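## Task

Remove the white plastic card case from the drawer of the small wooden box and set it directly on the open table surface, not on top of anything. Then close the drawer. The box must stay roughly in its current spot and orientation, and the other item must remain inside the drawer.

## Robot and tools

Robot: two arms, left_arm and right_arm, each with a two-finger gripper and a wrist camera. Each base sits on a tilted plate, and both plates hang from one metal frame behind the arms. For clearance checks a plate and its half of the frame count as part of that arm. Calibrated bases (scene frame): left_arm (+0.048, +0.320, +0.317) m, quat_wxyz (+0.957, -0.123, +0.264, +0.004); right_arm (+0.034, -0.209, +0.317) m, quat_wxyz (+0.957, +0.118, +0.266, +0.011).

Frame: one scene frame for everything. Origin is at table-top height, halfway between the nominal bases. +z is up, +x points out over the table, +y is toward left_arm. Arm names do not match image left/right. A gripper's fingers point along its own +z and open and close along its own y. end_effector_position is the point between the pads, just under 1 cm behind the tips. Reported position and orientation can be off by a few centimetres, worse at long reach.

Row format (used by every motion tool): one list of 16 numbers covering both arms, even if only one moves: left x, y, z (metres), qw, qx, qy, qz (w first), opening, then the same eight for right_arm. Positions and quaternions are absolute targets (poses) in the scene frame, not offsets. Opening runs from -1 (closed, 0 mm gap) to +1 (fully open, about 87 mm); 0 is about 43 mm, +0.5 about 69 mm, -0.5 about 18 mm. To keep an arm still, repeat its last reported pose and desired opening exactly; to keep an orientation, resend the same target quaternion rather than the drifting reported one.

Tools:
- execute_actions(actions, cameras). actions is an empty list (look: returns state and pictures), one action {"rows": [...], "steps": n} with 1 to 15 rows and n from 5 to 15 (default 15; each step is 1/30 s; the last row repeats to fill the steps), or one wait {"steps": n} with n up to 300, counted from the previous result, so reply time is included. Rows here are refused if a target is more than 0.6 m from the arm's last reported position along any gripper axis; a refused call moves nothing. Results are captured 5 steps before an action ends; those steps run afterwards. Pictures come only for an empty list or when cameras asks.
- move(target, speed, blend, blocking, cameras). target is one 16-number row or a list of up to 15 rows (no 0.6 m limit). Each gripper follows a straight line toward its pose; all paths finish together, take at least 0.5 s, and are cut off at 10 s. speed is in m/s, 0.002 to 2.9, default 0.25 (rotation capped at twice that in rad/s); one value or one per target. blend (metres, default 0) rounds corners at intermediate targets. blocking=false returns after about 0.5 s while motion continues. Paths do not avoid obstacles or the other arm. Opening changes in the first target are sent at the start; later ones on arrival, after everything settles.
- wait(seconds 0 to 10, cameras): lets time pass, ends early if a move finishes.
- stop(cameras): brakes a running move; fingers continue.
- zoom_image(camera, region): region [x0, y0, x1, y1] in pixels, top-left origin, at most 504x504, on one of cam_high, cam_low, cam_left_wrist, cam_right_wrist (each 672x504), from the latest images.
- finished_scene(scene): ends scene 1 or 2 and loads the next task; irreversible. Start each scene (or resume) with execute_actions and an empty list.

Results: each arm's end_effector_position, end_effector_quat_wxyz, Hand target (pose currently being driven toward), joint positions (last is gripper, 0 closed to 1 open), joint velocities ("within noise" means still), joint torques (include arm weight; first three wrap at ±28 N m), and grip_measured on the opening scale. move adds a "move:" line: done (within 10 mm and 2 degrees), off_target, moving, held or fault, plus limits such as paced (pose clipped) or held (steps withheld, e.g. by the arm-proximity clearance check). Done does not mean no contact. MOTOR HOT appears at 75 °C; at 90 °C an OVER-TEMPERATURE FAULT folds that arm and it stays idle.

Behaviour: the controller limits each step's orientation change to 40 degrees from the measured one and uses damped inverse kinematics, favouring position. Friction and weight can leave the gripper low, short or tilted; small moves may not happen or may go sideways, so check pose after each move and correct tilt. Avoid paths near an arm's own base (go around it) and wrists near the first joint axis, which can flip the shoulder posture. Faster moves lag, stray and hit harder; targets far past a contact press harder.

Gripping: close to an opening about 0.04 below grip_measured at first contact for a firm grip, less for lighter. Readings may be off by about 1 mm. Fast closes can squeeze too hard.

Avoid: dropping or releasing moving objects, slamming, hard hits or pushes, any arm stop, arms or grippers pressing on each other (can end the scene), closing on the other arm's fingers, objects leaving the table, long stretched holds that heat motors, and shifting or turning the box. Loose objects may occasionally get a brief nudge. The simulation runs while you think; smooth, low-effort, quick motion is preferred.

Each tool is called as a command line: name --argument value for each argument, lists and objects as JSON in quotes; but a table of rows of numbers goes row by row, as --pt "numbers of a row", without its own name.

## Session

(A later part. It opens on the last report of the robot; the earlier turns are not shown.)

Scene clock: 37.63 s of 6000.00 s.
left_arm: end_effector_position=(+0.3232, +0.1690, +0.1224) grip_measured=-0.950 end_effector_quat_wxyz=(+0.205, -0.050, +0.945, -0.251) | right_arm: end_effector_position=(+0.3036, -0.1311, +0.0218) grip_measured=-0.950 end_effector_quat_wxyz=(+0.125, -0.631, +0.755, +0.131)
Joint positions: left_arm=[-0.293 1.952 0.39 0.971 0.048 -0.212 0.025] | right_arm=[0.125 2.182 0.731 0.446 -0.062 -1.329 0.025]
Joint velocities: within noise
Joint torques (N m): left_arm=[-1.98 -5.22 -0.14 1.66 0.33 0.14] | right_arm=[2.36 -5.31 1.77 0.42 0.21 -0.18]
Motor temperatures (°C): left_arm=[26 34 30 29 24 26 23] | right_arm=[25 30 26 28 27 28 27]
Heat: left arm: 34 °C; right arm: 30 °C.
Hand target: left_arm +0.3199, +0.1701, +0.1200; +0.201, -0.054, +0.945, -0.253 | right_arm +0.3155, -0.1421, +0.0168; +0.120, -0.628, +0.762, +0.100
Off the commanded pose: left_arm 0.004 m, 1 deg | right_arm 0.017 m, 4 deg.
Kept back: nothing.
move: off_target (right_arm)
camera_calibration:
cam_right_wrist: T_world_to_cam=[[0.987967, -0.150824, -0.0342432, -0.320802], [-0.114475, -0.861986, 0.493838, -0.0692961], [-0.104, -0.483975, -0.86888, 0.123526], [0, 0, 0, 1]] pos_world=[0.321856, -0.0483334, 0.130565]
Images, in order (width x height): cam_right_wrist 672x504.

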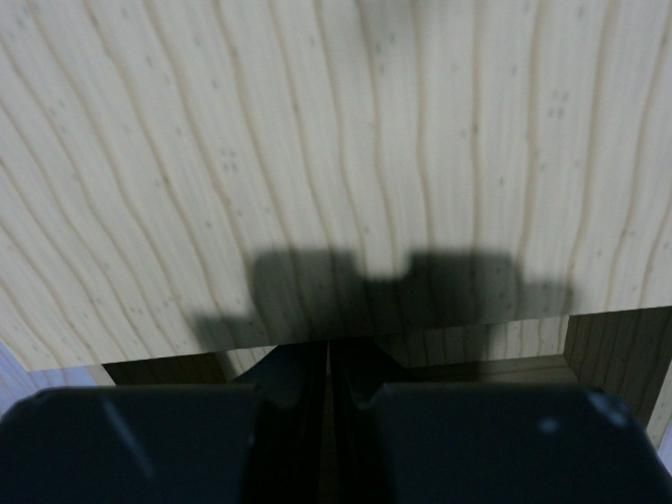

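move --pt "0.32 0.17 0.12 0.2008 -0.0538 0.9448 -0.2531 -0.95 0.301 -0.137 0.09 0.1207 -0.6283 0.7621 0.0995 -0.95" --pt "0.32 0.17 0.12 0.2008 -0.0538 0.9448 -0.2531 -0.95 0.295 -0.115 0.095 0.2047 0.0361 0.9632 0.1698 -0.95" --pt "0.32 0.17 0.12 0.2008 -0.0538 0.9448 -0.2531 -0.95 0.296 -0.112 0.045 0.2047 0.0361 0.9632 0.1698 -0.95" --pt "0.32 0.17 0.12 0.2008 -0.0538 0.9448 -0.2531 -0.95 0.296 -0.111 0.018 0.2047 0.0361 0.9632 0.1698 -0.95" --speed '[0.2,0.6,0.15,0.05]' --blend '[0.01,0.0,0.003,0]' --cameras '["cam_high","cam_low","cam_right_wrist"]'

Scene clock: 42.67 s of 6000.00 s.
left_arm: end_effector_position=(+0.3232, +0.1690, +0.1224) grip_measured=-0.950 end_effector_quat_wxyz=(+0.205, -0.050, +0.945, -0.251) | right_arm: end_effector_position=(+0.2954, -0.1032, +0.0311) grip_measured=-0.950 end_effector_quat_wxyz=(+0.209, +0.031, +0.959, +0.190)
Joint positions: left_arm=[-0.293 1.952 0.39 0.971 0.048 -0.212 0.025] | right_arm=[0.073 2.354 0.516 1.235 -0.104 0.047 0.025]
Joint velocities: within noise
Joint torques (N m): left_arm=[-2.02 -5.23 -0.17 1.65 0.33 0.14] | right_arm=[1.52 -3.18 1.07 0.82 0.12 -0.23]
Motor temperatures (°C): left_arm=[26 34 30 29 24 26 23] | right_arm=[25 30 26 28 27 28 27]
Heat: left arm: 34 °C; right arm: 30 °C.
Hand target: left_arm +0.3199, +0.1701, +0.1200; +0.201, -0.054, +0.945, -0.253 | right_arm +0.2957, -0.1112, +0.0189; +0.205, +0.036, +0.963, +0.170
Off the commanded pose: left_arm 0.004 m, 1 deg | right_arm 0.015 m, 2 deg.
Kept back: nothing.
move: off_target (right_arm)
camera_calibration:
cam_right_wrist: T_world_to_cam=[[0.0402934, -0.928306, -0.369627, -0.0980463], [-0.898677, -0.195368, 0.392696, 0.252839], [-0.436755, 0.316352, -0.84212, 0.324345], [0, 0, 0, 1]] pos_world=[0.372831, -0.144228, 0.137608]
Images, in order (width x height): cam_high 672x504, cam_low 672x504, cam_right_wrist 672x504.

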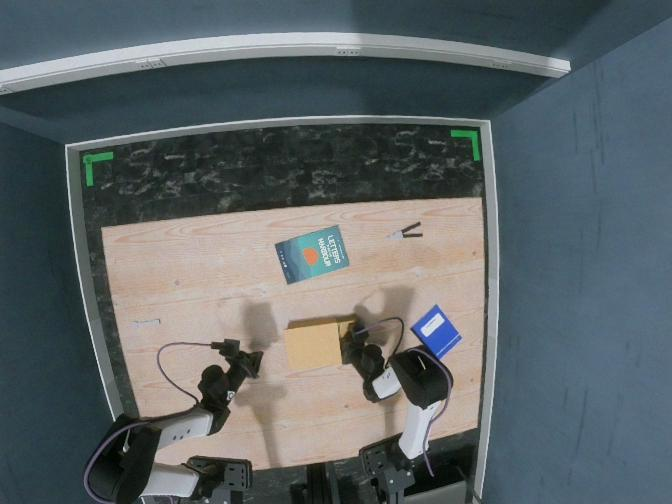

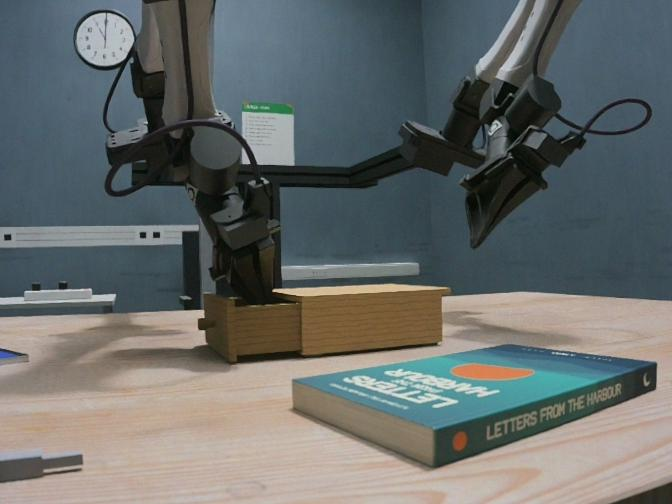

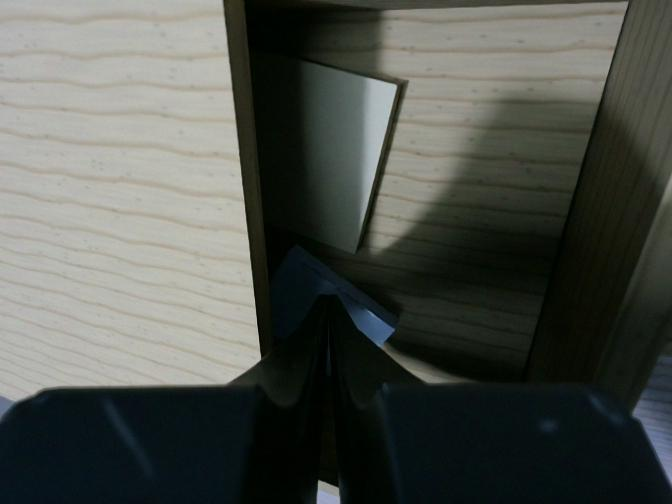

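zoom_image --camera "cam_right_wrist" --region '[200, 180, 460, 400]'

zoom_image --camera "cam_low" --region '[190, 220, 350, 370]'

Scaled by 1.938 from the camera's 672x504 image, which has a finer 960x720 frame.

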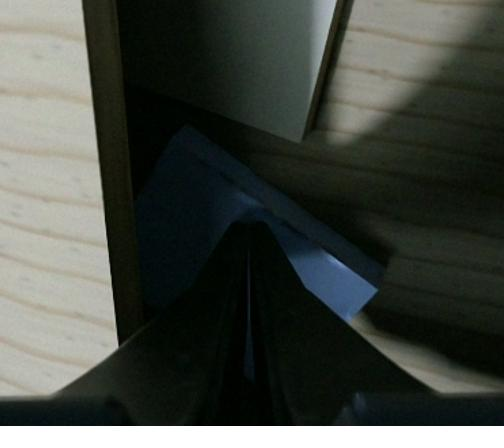

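Scaled by 3.150 from the camera's 672x504 image, which has a finer 960x720 frame.

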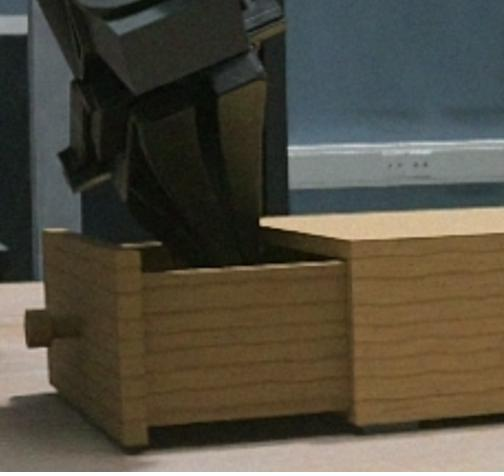

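move --pt "0.32 0.17 0.12 0.2008 -0.0538 0.9448 -0.2531 -0.95 0.296 -0.112 0.07 0.2047 0.0361 0.9632 0.1698 -0.95" --pt "0.32 0.17 0.12 0.2008 -0.0538 0.9448 -0.2531 -0.95 0.275 -0.130 0.15 0.2047 0.0361 0.9632 0.1698 -0.95" --speed '[0.15,0.3]' --blend '[0.02,0]' --cameras '["cam_high","cam_right_wrist"]'

zoom_image --camera "cam_right_wrist" --region '[250, 0, 530, 280]'

zoom_image --camera "cam_high" --region '[326, 310, 376, 365]'

Scene clock: 45.63 s of 6000.00 s.
left_arm: end_effector_position=(+0.3232, +0.1690, +0.1224) grip_measured=-0.950 end_effector_quat_wxyz=(+0.205, -0.050, +0.945, -0.251) | right_arm: end_effector_position=(+0.2638, -0.1307, +0.1451) grip_measured=-0.950 end_effector_quat_wxyz=(+0.189, +0.032, +0.966, +0.171)
Joint positions: left_arm=[-0.293 1.952 0.39 0.971 0.048 -0.212 0.025] | right_arm=[0.138 1.616 0.161 0.81 -0.013 0.086 0.025]
Joint velocities: within noise
Joint torques (N m): left_arm=[-2 -5.19 -0.12 1.65 0.34 0.14] | right_arm=[2.89 -6.23 1.28 0.89 -0.06 -0.1]
Motor temperatures (°C): left_arm=[26 34 30 29 24 26 23] | right_arm=[25 30 26 28 27 28 27]
Heat: left arm: 34 °C; right arm: 30 °C.
Hand target: left_arm +0.3199, +0.1701, +0.1200; +0.201, -0.054, +0.945, -0.253 | right_arm +0.2749, -0.1300, +0.1499; +0.205, +0.036, +0.963, +0.170
Off the commanded pose: left_arm 0.004 m, 1 deg | right_arm 0.012 m, 2 deg.
Kept back: nothing.
move: off_target (right_arm)
camera_calibration:
cam_right_wrist: T_world_to_cam=[[0.0216849, -0.941295, -0.336888, -0.0816548], [-0.880785, -0.177416, 0.439023, 0.165126], [-0.473019, 0.287206, -0.832926, 0.419692], [0, 0, 0, 1]] pos_world=[0.345734, -0.168103, 0.24957]
Images, in order (width x height): cam_high 672x504, cam_right_wrist 672x504.

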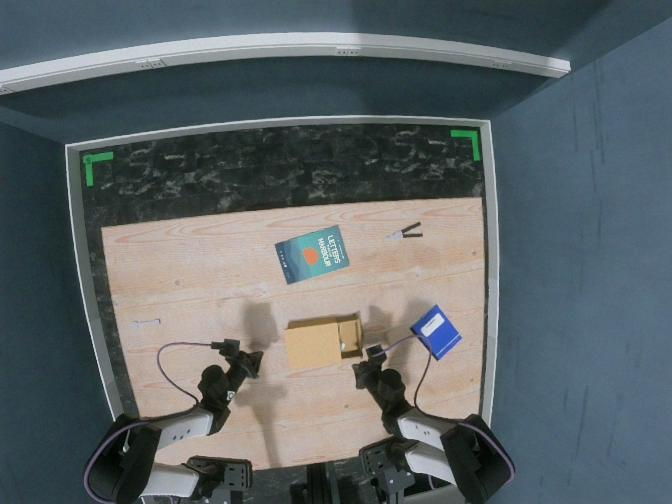

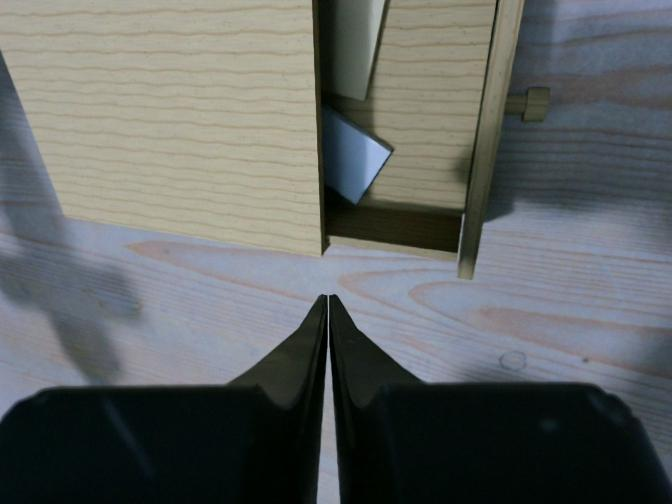

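Scaled by 1.800 from the camera's 672x504 image, which has a finer 960x720 frame.

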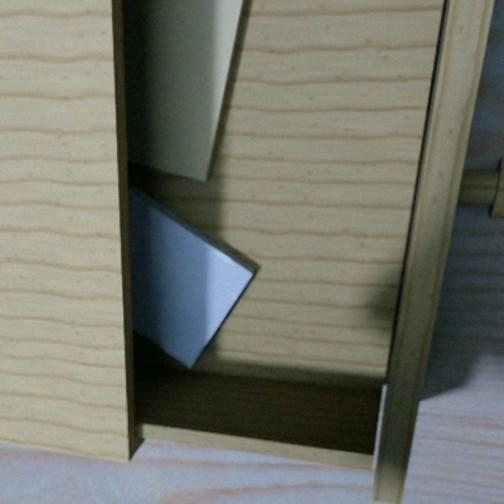

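Scaled by 9.164 from the camera's 672x504 image, which has a finer 960x720 frame.

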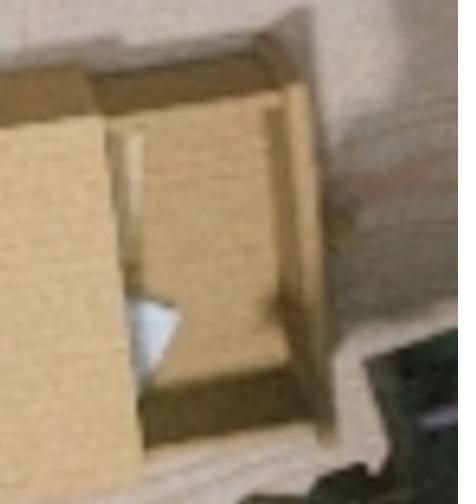

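move --pt "0.32 0.17 0.12 0.2008 -0.0538 0.9448 -0.2531 -0.95 0.287 -0.113 0.06 0.2047 0.0361 0.9632 0.1698 -0.95" --pt "0.32 0.17 0.12 0.2008 -0.0538 0.9448 -0.2531 -0.95 0.287 -0.111 0.023 0.2047 0.0361 0.9632 0.1698 -0.95" --speed '[0.2,0.06]' --blend '[0.01,0]' --cameras '["cam_right_wrist"]'

Scene clock: 49.47 s of 6000.00 s.
left_arm: end_effector_position=(+0.3232, +0.1690, +0.1224) grip_measured=-0.950 end_effector_quat_wxyz=(+0.205, -0.050, +0.945, -0.251) | right_arm: end_effector_position=(+0.2834, -0.1052, +0.0315) grip_measured=-0.950 end_effector_quat_wxyz=(+0.200, +0.038, +0.962, +0.182)
Joint positions: left_arm=[-0.293 1.952 0.39 0.971 0.048 -0.212 0.025] | right_arm=[0.077 2.368 0.488 1.259 -0.083 0.062 0.025]
Joint velocities: within noise
Joint torques (N m): left_arm=[-1.99 -5.26 -0.17 1.65 0.33 0.14] | right_arm=[1.73 -3.54 0.16 1.01 -0.06 -0.38]
Motor temperatures (°C): left_arm=[26 34 30 29 24 26 23] | right_arm=[25 30 26 28 27 28 27]
Heat: left arm: 34 °C; right arm: 30 °C.
Hand target: left_arm +0.3199, +0.1701, +0.1200; +0.201, -0.054, +0.945, -0.253 | right_arm +0.2869, -0.1111, +0.0234; +0.205, +0.036, +0.963, +0.170
Off the commanded pose: left_arm 0.004 m, 1 deg | right_arm 0.011 m, 2 deg.
Kept back: nothing.
move: off_target (right_arm)
camera_calibration:
cam_right_wrist: T_world_to_cam=[[0.0200213, -0.932826, -0.359769, -0.094172], [-0.8918, -0.179338, 0.415368, 0.24049], [-0.451986, 0.312526, -0.835485, 0.323798], [0, 0, 0, 1]] pos_world=[0.362707, -0.145912, 0.136756]
Images, in order (width x height): cam_right_wrist 672x504.

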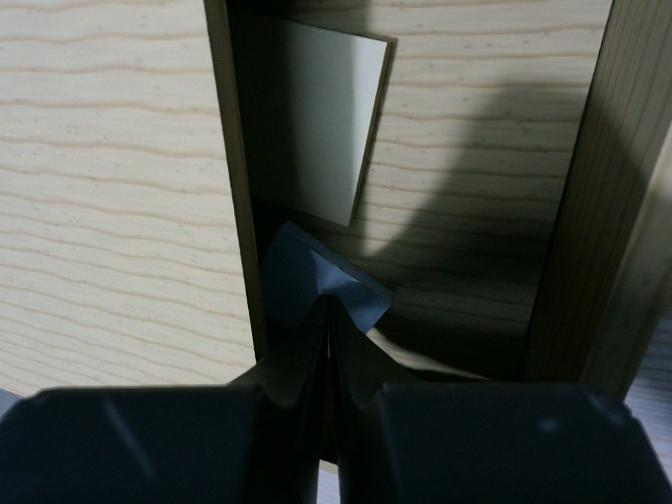

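move --pt "0.32 0.17 0.12 0.2008 -0.0538 0.9448 -0.2531 -0.95 0.289 -0.128 0.022 0.2071 0.0181 0.9744 0.0852 -0.95" --pt "0.32 0.17 0.12 0.2008 -0.0538 0.9448 -0.2531 -0.95 0.292 -0.140 0.025 0.2075 0.0090 0.9772 0.0427 -0.95" --speed '[0.04,0.04]' --blend '[0.005,0]' --cameras '["cam_right_wrist"]'

Scene clock: 53.67 s of 6000.00 s.
left_arm: end_effector_position=(+0.3232, +0.1690, +0.1224) grip_measured=-0.950 end_effector_quat_wxyz=(+0.205, -0.050, +0.945, -0.251) | right_arm: end_effector_position=(+0.2892, -0.1243, +0.0297) grip_measured=-0.950 end_effector_quat_wxyz=(+0.214, +0.011, +0.973, +0.081)
Joint positions: left_arm=[-0.293 1.952 0.39 0.971 0.048 -0.212 0.025] | right_arm=[0.149 2.354 0.487 1.259 0.164 0.005 0.025]
Joint velocities: within noise
Joint torques (N m): left_arm=[-2.02 -5.27 -0.17 1.67 0.34 0.15] | right_arm=[2.13 -6.54 -0.49 0.6 0.53 -0.35]
Motor temperatures (°C): left_arm=[26 35 30 29 24 26 23] | right_arm=[25 30 26 28 27 28 27]
Heat: left arm: 35 °C; right arm: 30 °C.
Hand target: left_arm +0.3199, +0.1701, +0.1200; +0.201, -0.054, +0.945, -0.253 | right_arm +0.2917, -0.1398, +0.0258; +0.208, +0.009, +0.977, +0.044
Off the commanded pose: left_arm 0.004 m, 1 deg | right_arm 0.017 m, 4 deg.
Kept back: nothing.
move: off_target (right_arm)
camera_calibration:
cam_right_wrist: T_world_to_cam=[[0.0321966, -0.987308, -0.155522, -0.129125], [-0.901639, -0.0958358, 0.421738, 0.256005], [-0.43129, 0.126646, -0.89328, 0.303462], [0, 0, 0, 1]] pos_world=[0.365861, -0.141385, 0.143028]
Images, in order (width x height): cam_right_wrist 672x504.

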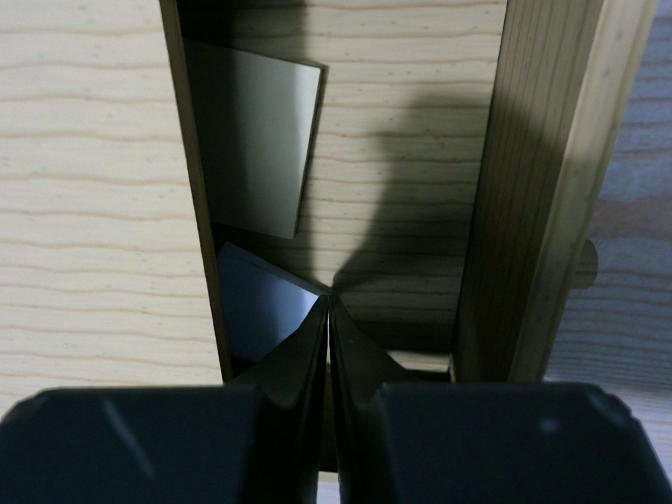

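move --pt "0.32 0.04 0.125 0.2008 -0.0538 0.9448 -0.2531 -0.95 0.300 -0.126 0.060 0.2079 0.0 0.9781 0.0 -0.95" --pt "0.32 0.035 0.095 0.2008 -0.0538 0.9448 -0.2531 -0.95 0.315 -0.135 0.050 0.2074 -0.0145 0.9757 -0.0682 -0.95" --pt "0.32 0.035 0.058 0.2008 -0.0538 0.9448 -0.2531 -0.95 0.325 -0.143 0.044 0.2074 -0.0145 0.9757 -0.0682 -0.95" --speed '[0.3,0.1,0.08]' --blend '[0.01,0.005,0]' --cameras '["cam_high","cam_low"]'

Scene clock: 56.87 s of 6000.00 s.
left_arm: end_effector_position=(+0.3254, +0.0219, +0.0759) grip_measured=-0.950 end_effector_quat_wxyz=(+0.209, -0.058, +0.935, -0.281) | right_arm: end_effector_position=(+0.3254, -0.1403, +0.0465) grip_measured=-0.950 end_effector_quat_wxyz=(+0.210, -0.013, +0.975, -0.065)
Joint positions: left_arm=[-0.622 2.436 0.802 1.064 -0.175 -0.417 0.025] | right_arm=[0.278 2.217 0.603 0.971 0.546 -0.02 0.025]
Joint velocities: within noise
Joint torques (N m): left_arm=[-3.32 -5.45 1.4 1.4 -0.07 0.42] | right_arm=[3.06 -5.63 0.2 0.86 0.05 -0.21]
Motor temperatures (°C): left_arm=[26 35 30 29 24 26 23] | right_arm=[25 30 26 28 27 28 27]
Heat: left arm: 35 °C; right arm: 30 °C.
Hand target: left_arm +0.3195, +0.0353, +0.0591; +0.201, -0.054, +0.945, -0.254 | right_arm +0.3250, -0.1430, +0.0440; +0.207, -0.014, +0.976, -0.068
Off the commanded pose: left_arm 0.023 m, 4 deg | right_arm 0.004 m, 1 deg.
Kept back: nothing.
move: off_target (left_arm)
Images, in order (width x height): cam_high 672x504, cam_low 672x504.

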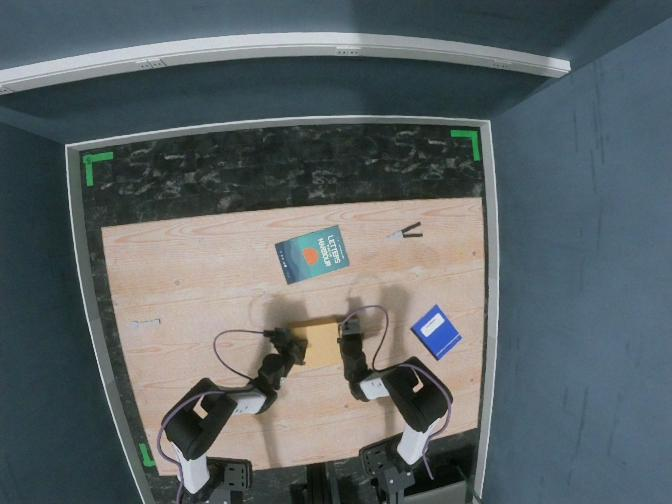

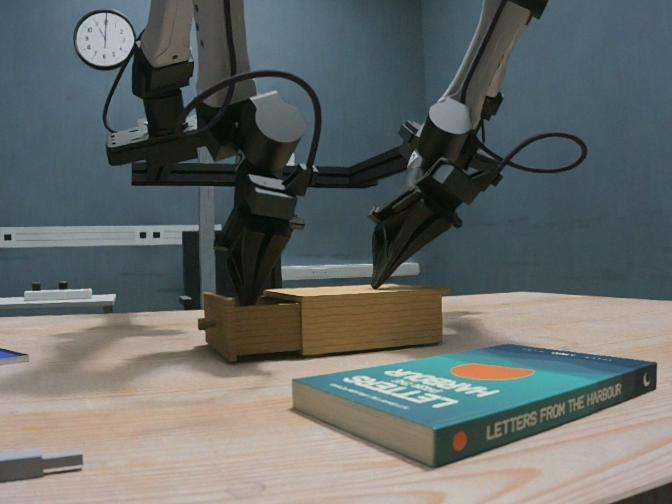

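move --target '[0.32,0.050,0.050,0.2008,-0.0538,0.9448,-0.2531,-0.95,0.327,-0.178,0.044,0.2074,-0.0145,0.9757,-0.0682,-0.95]' --speed 0.04 --cameras '["cam_high","cam_low"]'

zoom_image --camera "cam_high" --region '[276, 305, 376, 380]'

Scene clock: 58.27 s of 6000.00 s.
left_arm: end_effector_position=(+0.3312, +0.0261, +0.0754) grip_measured=-0.950 end_effector_quat_wxyz=(+0.215, -0.058, +0.927, -0.303) | right_arm: end_effector_position=(+0.3167, -0.1595, +0.0372) grip_measured=-0.950 end_effector_quat_wxyz=(+0.195, -0.022, +0.980, -0.042)
Joint positions: left_arm=[-0.583 2.442 0.791 1.112 -0.103 -0.398 0.025] | right_arm=[0.181 2.217 0.572 0.995 0.419 -0.079 0.025]
Joint velocities: within noise
Joint torques (N m): left_arm=[-2.41 -5.5 -0.13 1.32 -0.34 0.54] | right_arm=[0.87 -8.62 -1.72 1.02 0.4 -0.4]
Motor temperatures (°C): left_arm=[26 35 30 29 24 26 23] | right_arm=[25 31 26 28 27 28 27]
Heat: left arm: 35 °C; right arm: 31 °C.
Hand target: left_arm +0.3189, +0.0503, +0.0523; +0.200, -0.053, +0.945, -0.254 | right_arm +0.3265, -0.1776, +0.0436; +0.207, -0.014, +0.976, -0.068
Off the commanded pose: left_arm 0.037 m, 6 deg | right_arm 0.022 m, 3 deg.
Kept back: nothing.
move: off_target (left_arm, right_arm)
Images, in order (width x height): cam_high 672x504, cam_low 672x504.

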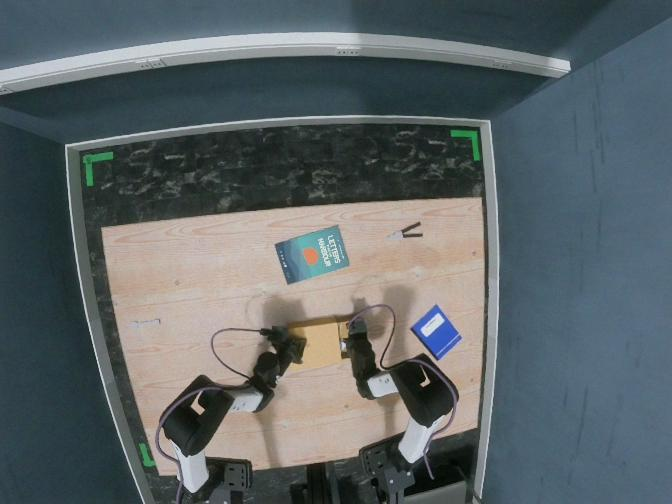

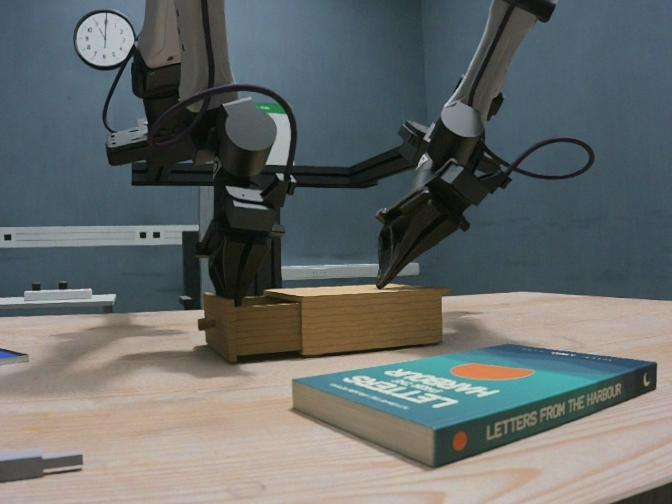

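Scaled by 5.040 from the camera's 672x504 image, which has a finer 960x720 frame.

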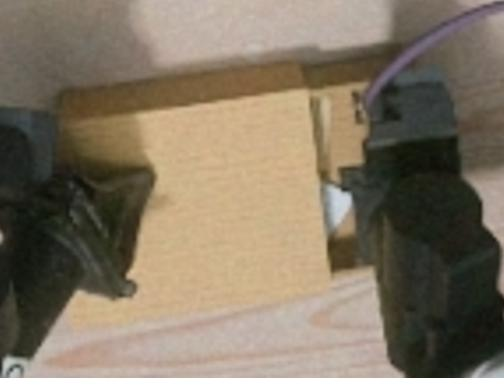

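move --target '[0.32,0.055,0.046,0.2008,-0.0538,0.9448,-0.2531,-0.95,0.327,-0.205,0.046,0.2074,-0.0145,0.9757,-0.0682,-0.95]' --speed 0.04 --cameras '["cam_high","cam_low"]'

zoom_image --camera "cam_high" --region '[276, 305, 376, 380]'

Scene clock: 59.47 s of 6000.00 s.
left_arm: end_effector_position=(+0.3367, +0.0298, +0.0751) grip_measured=-0.951 end_effector_quat_wxyz=(+0.224, -0.060, +0.923, -0.308) | right_arm: end_effector_position=(+0.3191, -0.1814, +0.0381) grip_measured=-0.950 end_effector_quat_wxyz=(+0.197, -0.019, +0.980, -0.030)
Joint positions: left_arm=[-0.565 2.446 0.787 1.145 -0.085 -0.389 0.025] | right_arm=[0.092 2.18 0.544 1.01 0.325 -0.127 0.025]
Joint velocities: within noise
Joint torques (N m): left_arm=[-2.41 -5.16 -0.28 1.17 -0.35 0.55] | right_arm=[0.18 -8.9 -2.07 1.06 0.52 -0.48]
Motor temperatures (°C): left_arm=[26 35 30 29 24 26 23] | right_arm=[25 31 26 28 27 28 27]
Heat: left arm: 35 °C; right arm: 31 °C.
Hand target: left_arm +0.3188, +0.0554, +0.0490; +0.200, -0.053, +0.945, -0.255 | right_arm +0.3264, -0.2043, +0.0455; +0.206, -0.014, +0.976, -0.068
Off the commanded pose: left_arm 0.042 m, 7 deg | right_arm 0.026 m, 5 deg.
Kept back: nothing.
move: off_target (left_arm, right_arm)
Images, in order (width x height): cam_high 672x504, cam_low 672x504.

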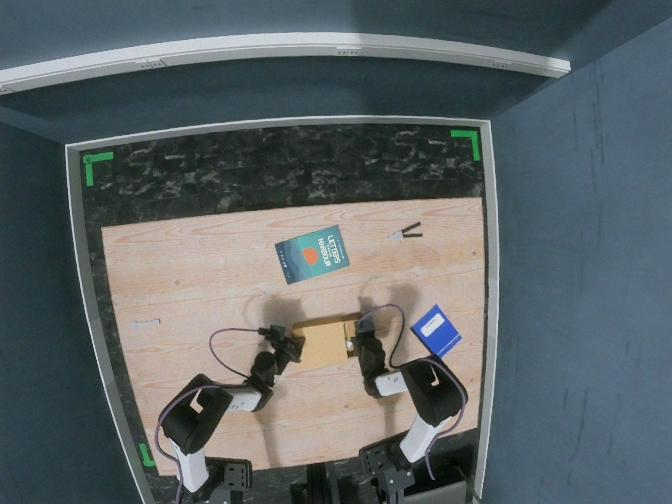

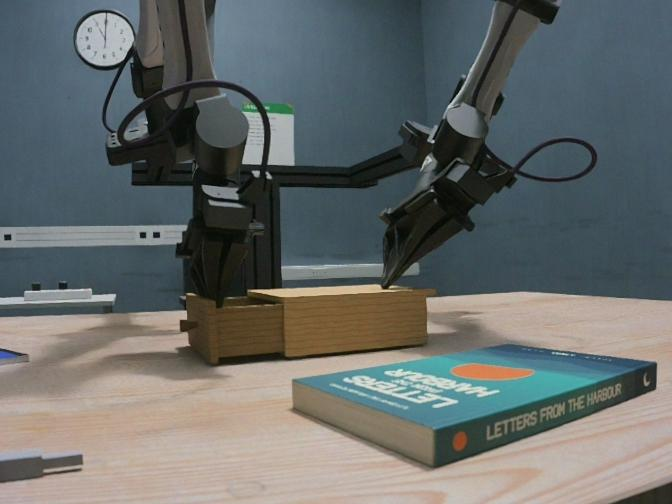

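Scaled by 5.040 from the camera's 672x504 image, which has a finer 960x720 frame.

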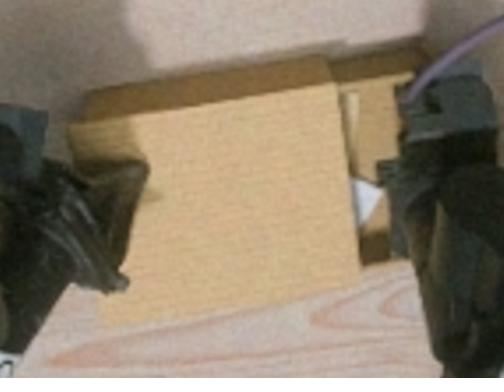

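move --pt "0.32 0.045 0.050 0.2008 -0.0538 0.9448 -0.2531 -0.95 0.300 -0.150 0.065 0.2079 0.0 0.9781 0.0 -0.95" --pt "0.32 0.045 0.050 0.2008 -0.0538 0.9448 -0.2531 -0.95 0.288 -0.131 0.055 0.2047 0.0361 0.9632 0.1698 -0.95" --pt "0.32 0.045 0.050 0.2008 -0.0538 0.9448 -0.2531 -0.95 0.288 -0.129 0.010 0.2047 0.0361 0.9632 0.1698 -0.95" --speed '[0.2,0.2,0.08]' --blend '[0.005,0.005,0]' --cameras '["cam_right_wrist"]'

Scene clock: 65.97 s of 6000.00 s.
left_arm: end_effector_position=(+0.3367, +0.0294, +0.0753) grip_measured=-0.951 end_effector_quat_wxyz=(+0.226, -0.060, +0.923, -0.305) | right_arm: end_effector_position=(+0.2851, -0.1246, +0.0298) grip_measured=-0.951 end_effector_quat_wxyz=(+0.212, +0.035, +0.958, +0.191)
Joint positions: left_arm=[-0.57 2.446 0.787 1.145 -0.095 -0.388 0.025] | right_arm=[-0.012 2.372 0.475 1.295 -0.174 0.008 0.024]
Joint velocities: within noise
Joint torques (N m): left_arm=[-4.51 -5.29 1.06 0.96 -0.45 0.39] | right_arm=[2.1 -1.91 3.73 0.65 0.18 -0.31]
Motor temperatures (°C): left_arm=[26 35 29 29 24 27 23] | right_arm=[25 31 26 29 27 28 27]
Heat: left arm: 35 °C; right arm: 31 °C.
Hand target: left_arm +0.3192, +0.0462, +0.0525; +0.202, -0.052, +0.944, -0.255 | right_arm +0.2873, -0.1294, +0.0120; +0.205, +0.036, +0.963, +0.170
Off the commanded pose: left_arm 0.034 m, 7 deg | right_arm 0.020 m, 3 deg.
Kept back: nothing.
move: off_target (left_arm, right_arm)
camera_calibration:
cam_right_wrist: T_world_to_cam=[[0.0332325, -0.927113, -0.373305, -0.115599], [-0.901935, -0.188739, 0.388446, 0.24171], [-0.43059, 0.323788, -0.842468, 0.324701], [0, 0, 0, 1]] pos_world=[0.361662, -0.166688, 0.136505]
Images, in order (width x height): cam_right_wrist 672x504.

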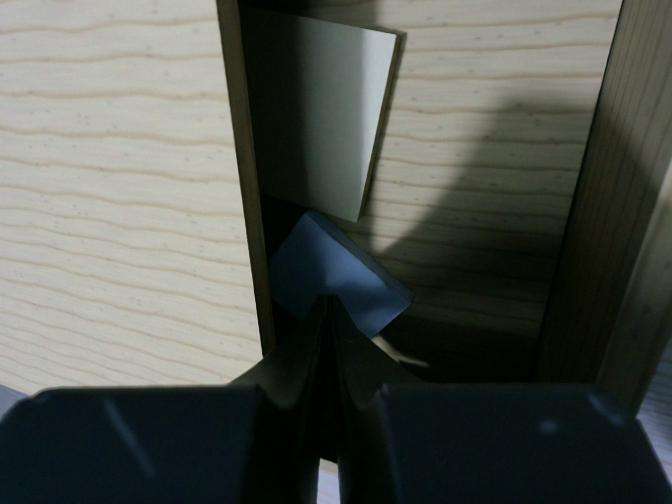

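move --pt "0.32 0.045 0.050 0.2008 -0.0538 0.9448 -0.2531 -0.95 0.290 -0.150 0.010 0.2071 0.0181 0.9744 0.0852 -0.95" --pt "0.32 0.045 0.050 0.2008 -0.0538 0.9448 -0.2531 -0.95 0.294 -0.168 0.013 0.2075 0.0090 0.9772 0.0427 -0.95" --speed 0.05

zoom_image --camera "cam_high" --region '[276, 305, 376, 380]'

zoom_image --camera "cam_right_wrist" --region '[180, 120, 500, 360]'

Scene clock: 70.30 s of 6000.00 s.
left_arm: end_effector_position=(+0.3367, +0.0294, +0.0753) grip_measured=-0.951 end_effector_quat_wxyz=(+0.226, -0.060, +0.923, -0.305) | right_arm: end_effector_position=(+0.2863, -0.1305, +0.0298) grip_measured=-0.952 end_effector_quat_wxyz=(+0.216, +0.008, +0.967, +0.137)
Joint positions: left_arm=[-0.57 2.446 0.787 1.145 -0.095 -0.388 0.025] | right_arm=[0.044 2.355 0.466 1.287 -0.034 -0.037 0.024]
Joint velocities: within noise
Joint torques (N m): left_arm=[-4.48 -5.3 1.11 0.99 -0.47 0.39] | right_arm=[0.32 -6.08 1.16 0.53 1.39 -0.72]
Motor temperatures (°C): left_arm=[26 35 29 29 24 27 23] | right_arm=[25 31 26 29 27 28 27]
Heat: left arm: 35 °C; right arm: 31 °C.
Hand target: left_arm +0.3192, +0.0462, +0.0525; +0.202, -0.052, +0.944, -0.255 | right_arm +0.2922, -0.1673, +0.0176; +0.209, +0.009, +0.977, +0.048
Off the commanded pose: left_arm 0.034 m, 7 deg | right_arm 0.042 m, 11 deg.
Kept back: nothing.
move: off_target (left_arm, right_arm)
camera_calibration:
cam_left_wrist: T_world_to_cam=[[-0.0241192, -0.813999, 0.580365, -0.0136478], [-0.928946, 0.232777, 0.287879, 0.308957], [-0.369429, -0.532184, -0.761775, 0.338279], [0, 0, 0, 1]] pos_world=[0.411645, 0.0969997, 0.176671]
cam_right_wrist: T_world_to_cam=[[0.0634758, -0.963034, -0.261795, -0.137784], [-0.90081, -0.168197, 0.400313, 0.243672], [-0.429548, 0.210417, -0.878187, 0.313064], [0, 0, 0, 1]] pos_world=[0.362724, -0.15758, 0.141312]

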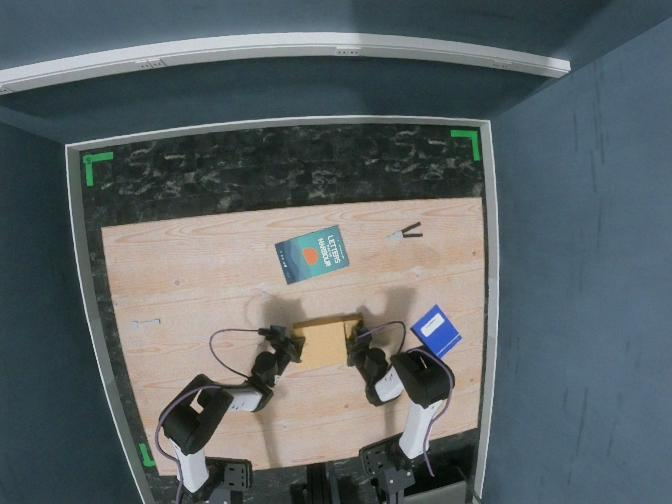

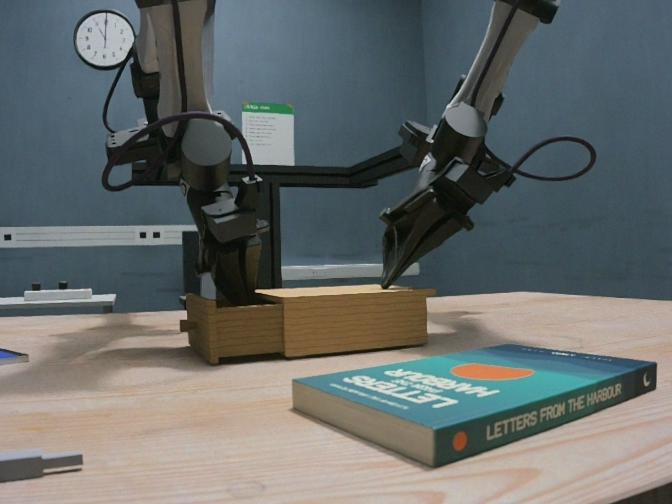

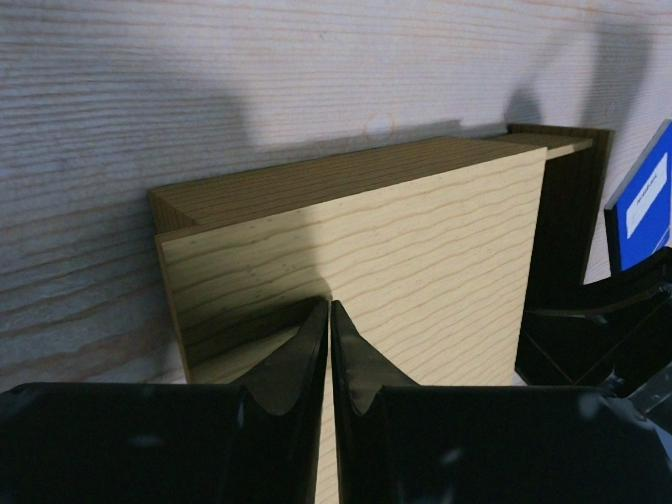

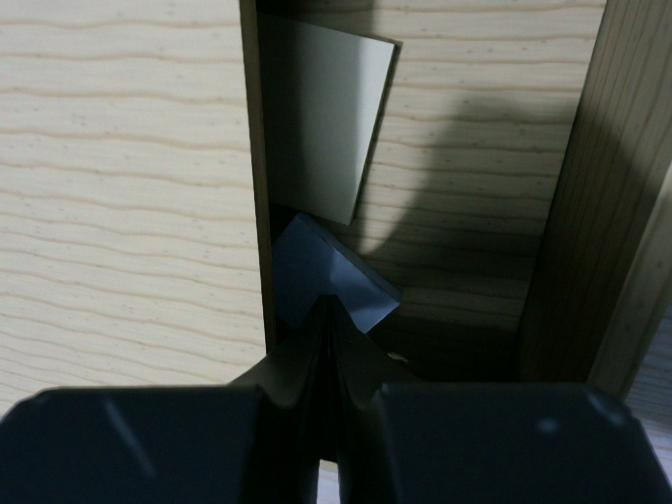

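Scaled by 5.040 from the camera's 672x504 image, which has a finer 960x720 frame.

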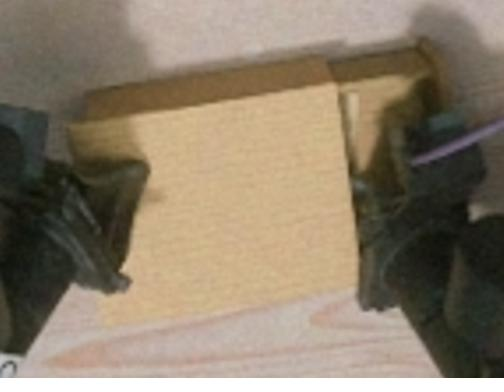

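Scaled by 1.575 from the camera's 672x504 image, which has a finer 960x720 frame.

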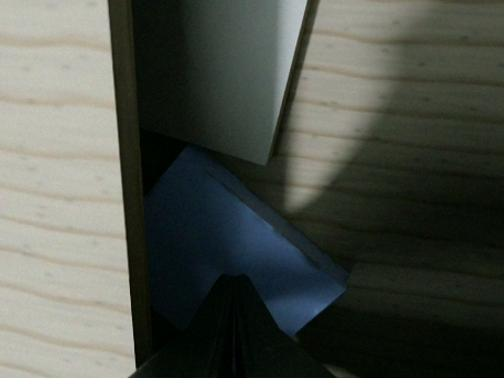

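move --pt "0.32 0.045 0.050 0.2008 -0.0538 0.9448 -0.2531 -0.95 0.294 -0.175 0.018 0.2075 0.0090 0.9772 0.0427 -0.95" --pt "0.32 0.045 0.050 0.2008 -0.0538 0.9448 -0.2531 -0.95 0.294 -0.178 0.023 0.2075 0.0090 0.9772 0.0427 -0.95" --speed 0.03 --cameras '["cam_high","cam_right_wrist"]'

zoom_image --camera "cam_high" --region '[276, 305, 376, 380]'

zoom_image --camera "cam_right_wrist" --region '[180, 120, 500, 360]'

Scene clock: 71.93 s of 6000.00 s.
left_arm: end_effector_position=(+0.3367, +0.0294, +0.0753) grip_measured=-0.951 end_effector_quat_wxyz=(+0.226, -0.060, +0.923, -0.305) | right_arm: end_effector_position=(+0.2915, -0.1670, +0.0245) grip_measured=-0.950 end_effector_quat_wxyz=(+0.208, +0.011, +0.976, +0.067)
Joint positions: left_arm=[-0.57 2.446 0.787 1.145 -0.095 -0.388 0.025] | right_arm=[0 2.312 0.477 1.226 0.07 -0.084 0.025]
Joint velocities: within noise
Joint torques (N m): left_arm=[-4.51 -5.26 1.03 0.98 -0.45 0.37] | right_arm=[1.65 -6.3 -1.54 0.8 0.33 -0.38]
Motor temperatures (°C): left_arm=[26 35 29 29 24 27 23] | right_arm=[25 31 26 29 27 28 27]
Heat: left arm: 35 °C; right arm: 31 °C.
Hand target: left_arm +0.3192, +0.0462, +0.0525; +0.202, -0.052, +0.944, -0.255 | right_arm +0.2939, -0.1779, +0.0233; +0.208, +0.009, +0.977, +0.043
Off the commanded pose: left_arm 0.034 m, 7 deg | right_arm 0.011 m, 3 deg.
Kept back: nothing.
move: off_target (left_arm, right_arm)
camera_calibration:
cam_right_wrist: T_world_to_cam=[[0.0255955, -0.991317, -0.128979, -0.171631], [-0.896616, -0.0798196, 0.435555, 0.25708], [-0.442068, 0.104496, -0.890874, 0.304566], [0, 0, 0, 1]] pos_world=[0.369533, -0.181447, 0.137221]
Images, in order (width x height): cam_high 672x504, cam_right_wrist 672x504.

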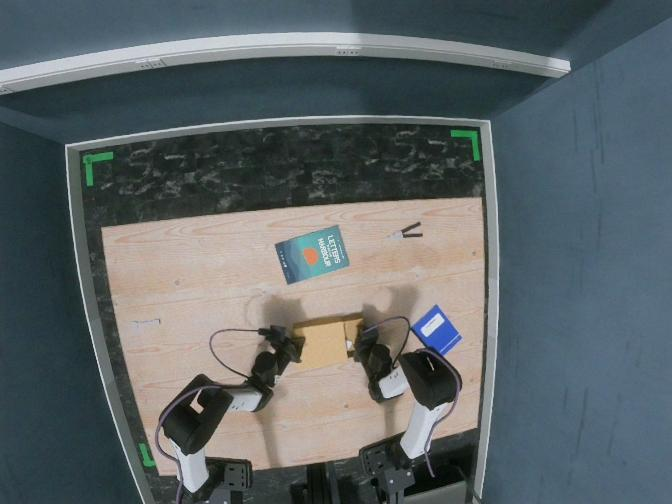

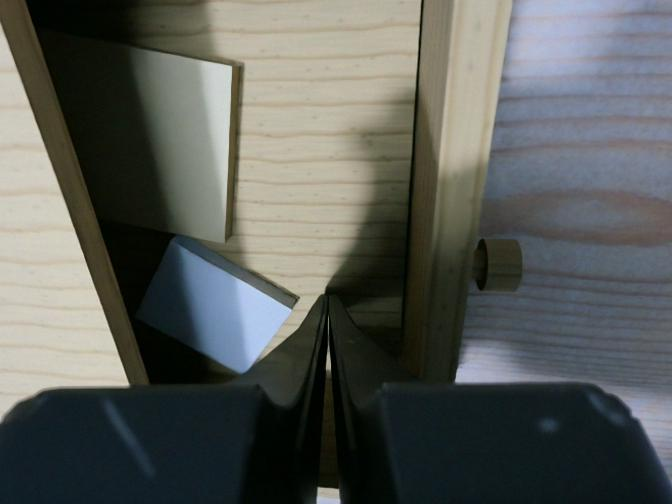

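Scaled by 5.040 from the camera's 672x504 image, which has a finer 960x720 frame.

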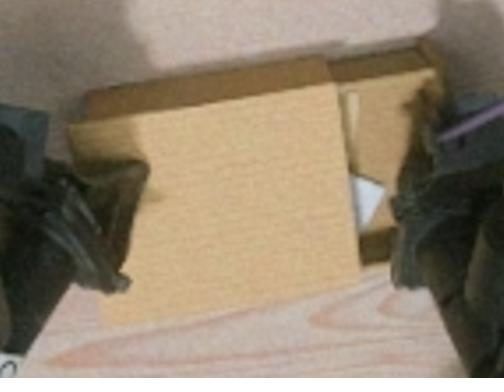

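Scaled by 1.575 from the camera's 672x504 image, which has a finer 960x720 frame.

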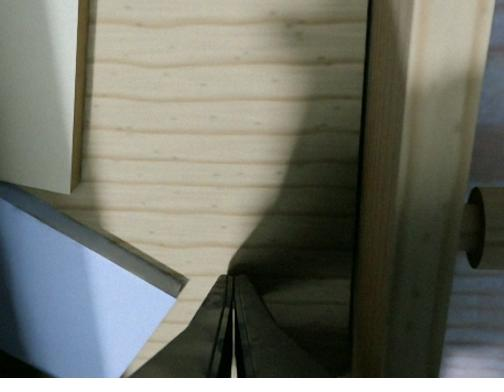

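move --pt "0.32 0.045 0.050 0.2008 -0.0538 0.9448 -0.2531 -0.95 0.300 -0.163 0.048 0.1044 0.0036 0.9939 0.0347 -0.95" --pt "0.32 0.045 0.050 0.2008 -0.0538 0.9448 -0.2531 -0.95 0.305 -0.157 0.030 0.1039 0.0109 0.9890 0.1039 -0.95" --pt "0.32 0.045 0.050 0.2008 -0.0538 0.9448 -0.2531 -0.95 0.305 -0.157 0.0205 0.1039 0.0109 0.9890 0.1039 -0.95" --speed 0.15 --cameras '["cam_high","cam_right_wrist"]'

zoom_image --camera "cam_high" --region '[276, 305, 376, 380]'

zoom_image --camera "cam_right_wrist" --region '[180, 120, 500, 360]'

Scene clock: 89.03 s of 6000.00 s.
left_arm: end_effector_position=(+0.3367, +0.0294, +0.0753) grip_measured=-0.951 end_effector_quat_wxyz=(+0.226, -0.060, +0.923, -0.305) | right_arm: end_effector_position=(+0.3026, -0.1563, +0.0239) grip_measured=-0.950 end_effector_quat_wxyz=(+0.098, +0.012, +0.990, +0.100)
Joint positions: left_arm=[-0.57 2.446 0.787 1.145 -0.095 -0.388 0.025] | right_arm=[0.003 2.153 0.67 0.649 0.026 -0.04 0.025]
Joint velocities: within noise
Joint torques (N m): left_arm=[-4.44 -5.26 1.06 0.97 -0.44 0.39] | right_arm=[1.8 -5.23 0.44 0.74 -0.22 -0.28]
Motor temperatures (°C): left_arm=[27 35 29 28 24 27 23] | right_arm=[25 32 26 29 27 28 27]
Heat: left arm: 35 °C; right arm: 32 °C.
Hand target: left_arm +0.3192, +0.0462, +0.0525; +0.202, -0.052, +0.944, -0.255 | right_arm +0.3050, -0.1570, +0.0206; +0.104, +0.011, +0.989, +0.104
Off the commanded pose: left_arm 0.034 m, 7 deg | right_arm 0.004 m, 1 deg.
Kept back: nothing.
move: off_target (left_arm)
camera_calibration:
cam_right_wrist: T_world_to_cam=[[0.015734, -0.979945, -0.198644, -0.154915], [-0.777642, -0.136874, 0.613627, 0.218934], [-0.62851, 0.144819, -0.7642, 0.36763], [0, 0, 0, 1]] pos_world=[0.403749, -0.175082, 0.115826]
Images, in order (width x height): cam_high 672x504, cam_right_wrist 672x504.

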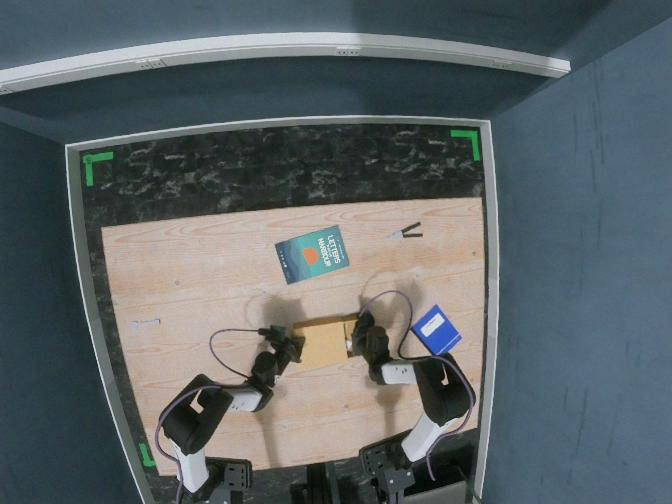

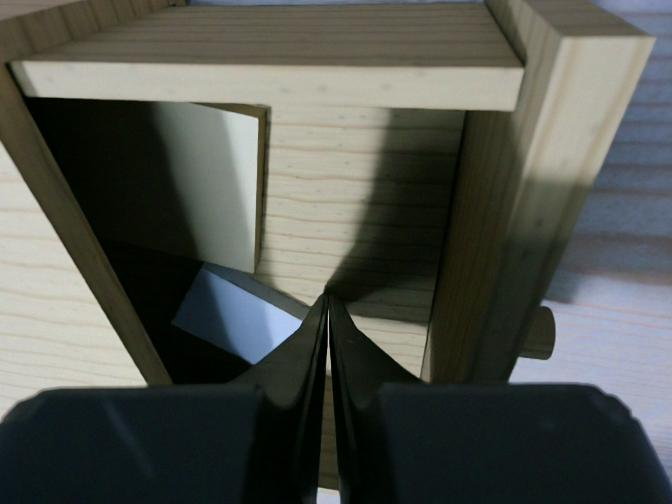

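Scaled by 5.040 from the camera's 672x504 image, which has a finer 960x720 frame.

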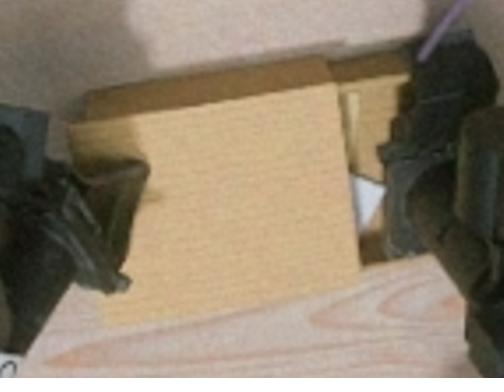

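Scaled by 1.575 from the camera's 672x504 image, which has a finer 960x720 frame.

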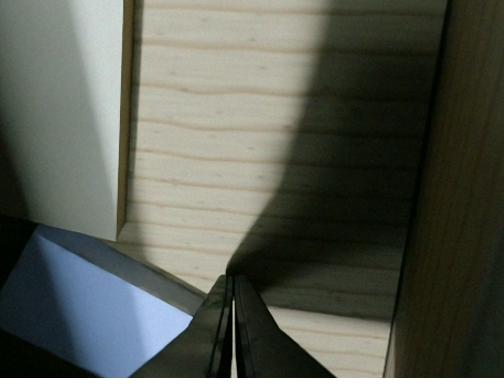

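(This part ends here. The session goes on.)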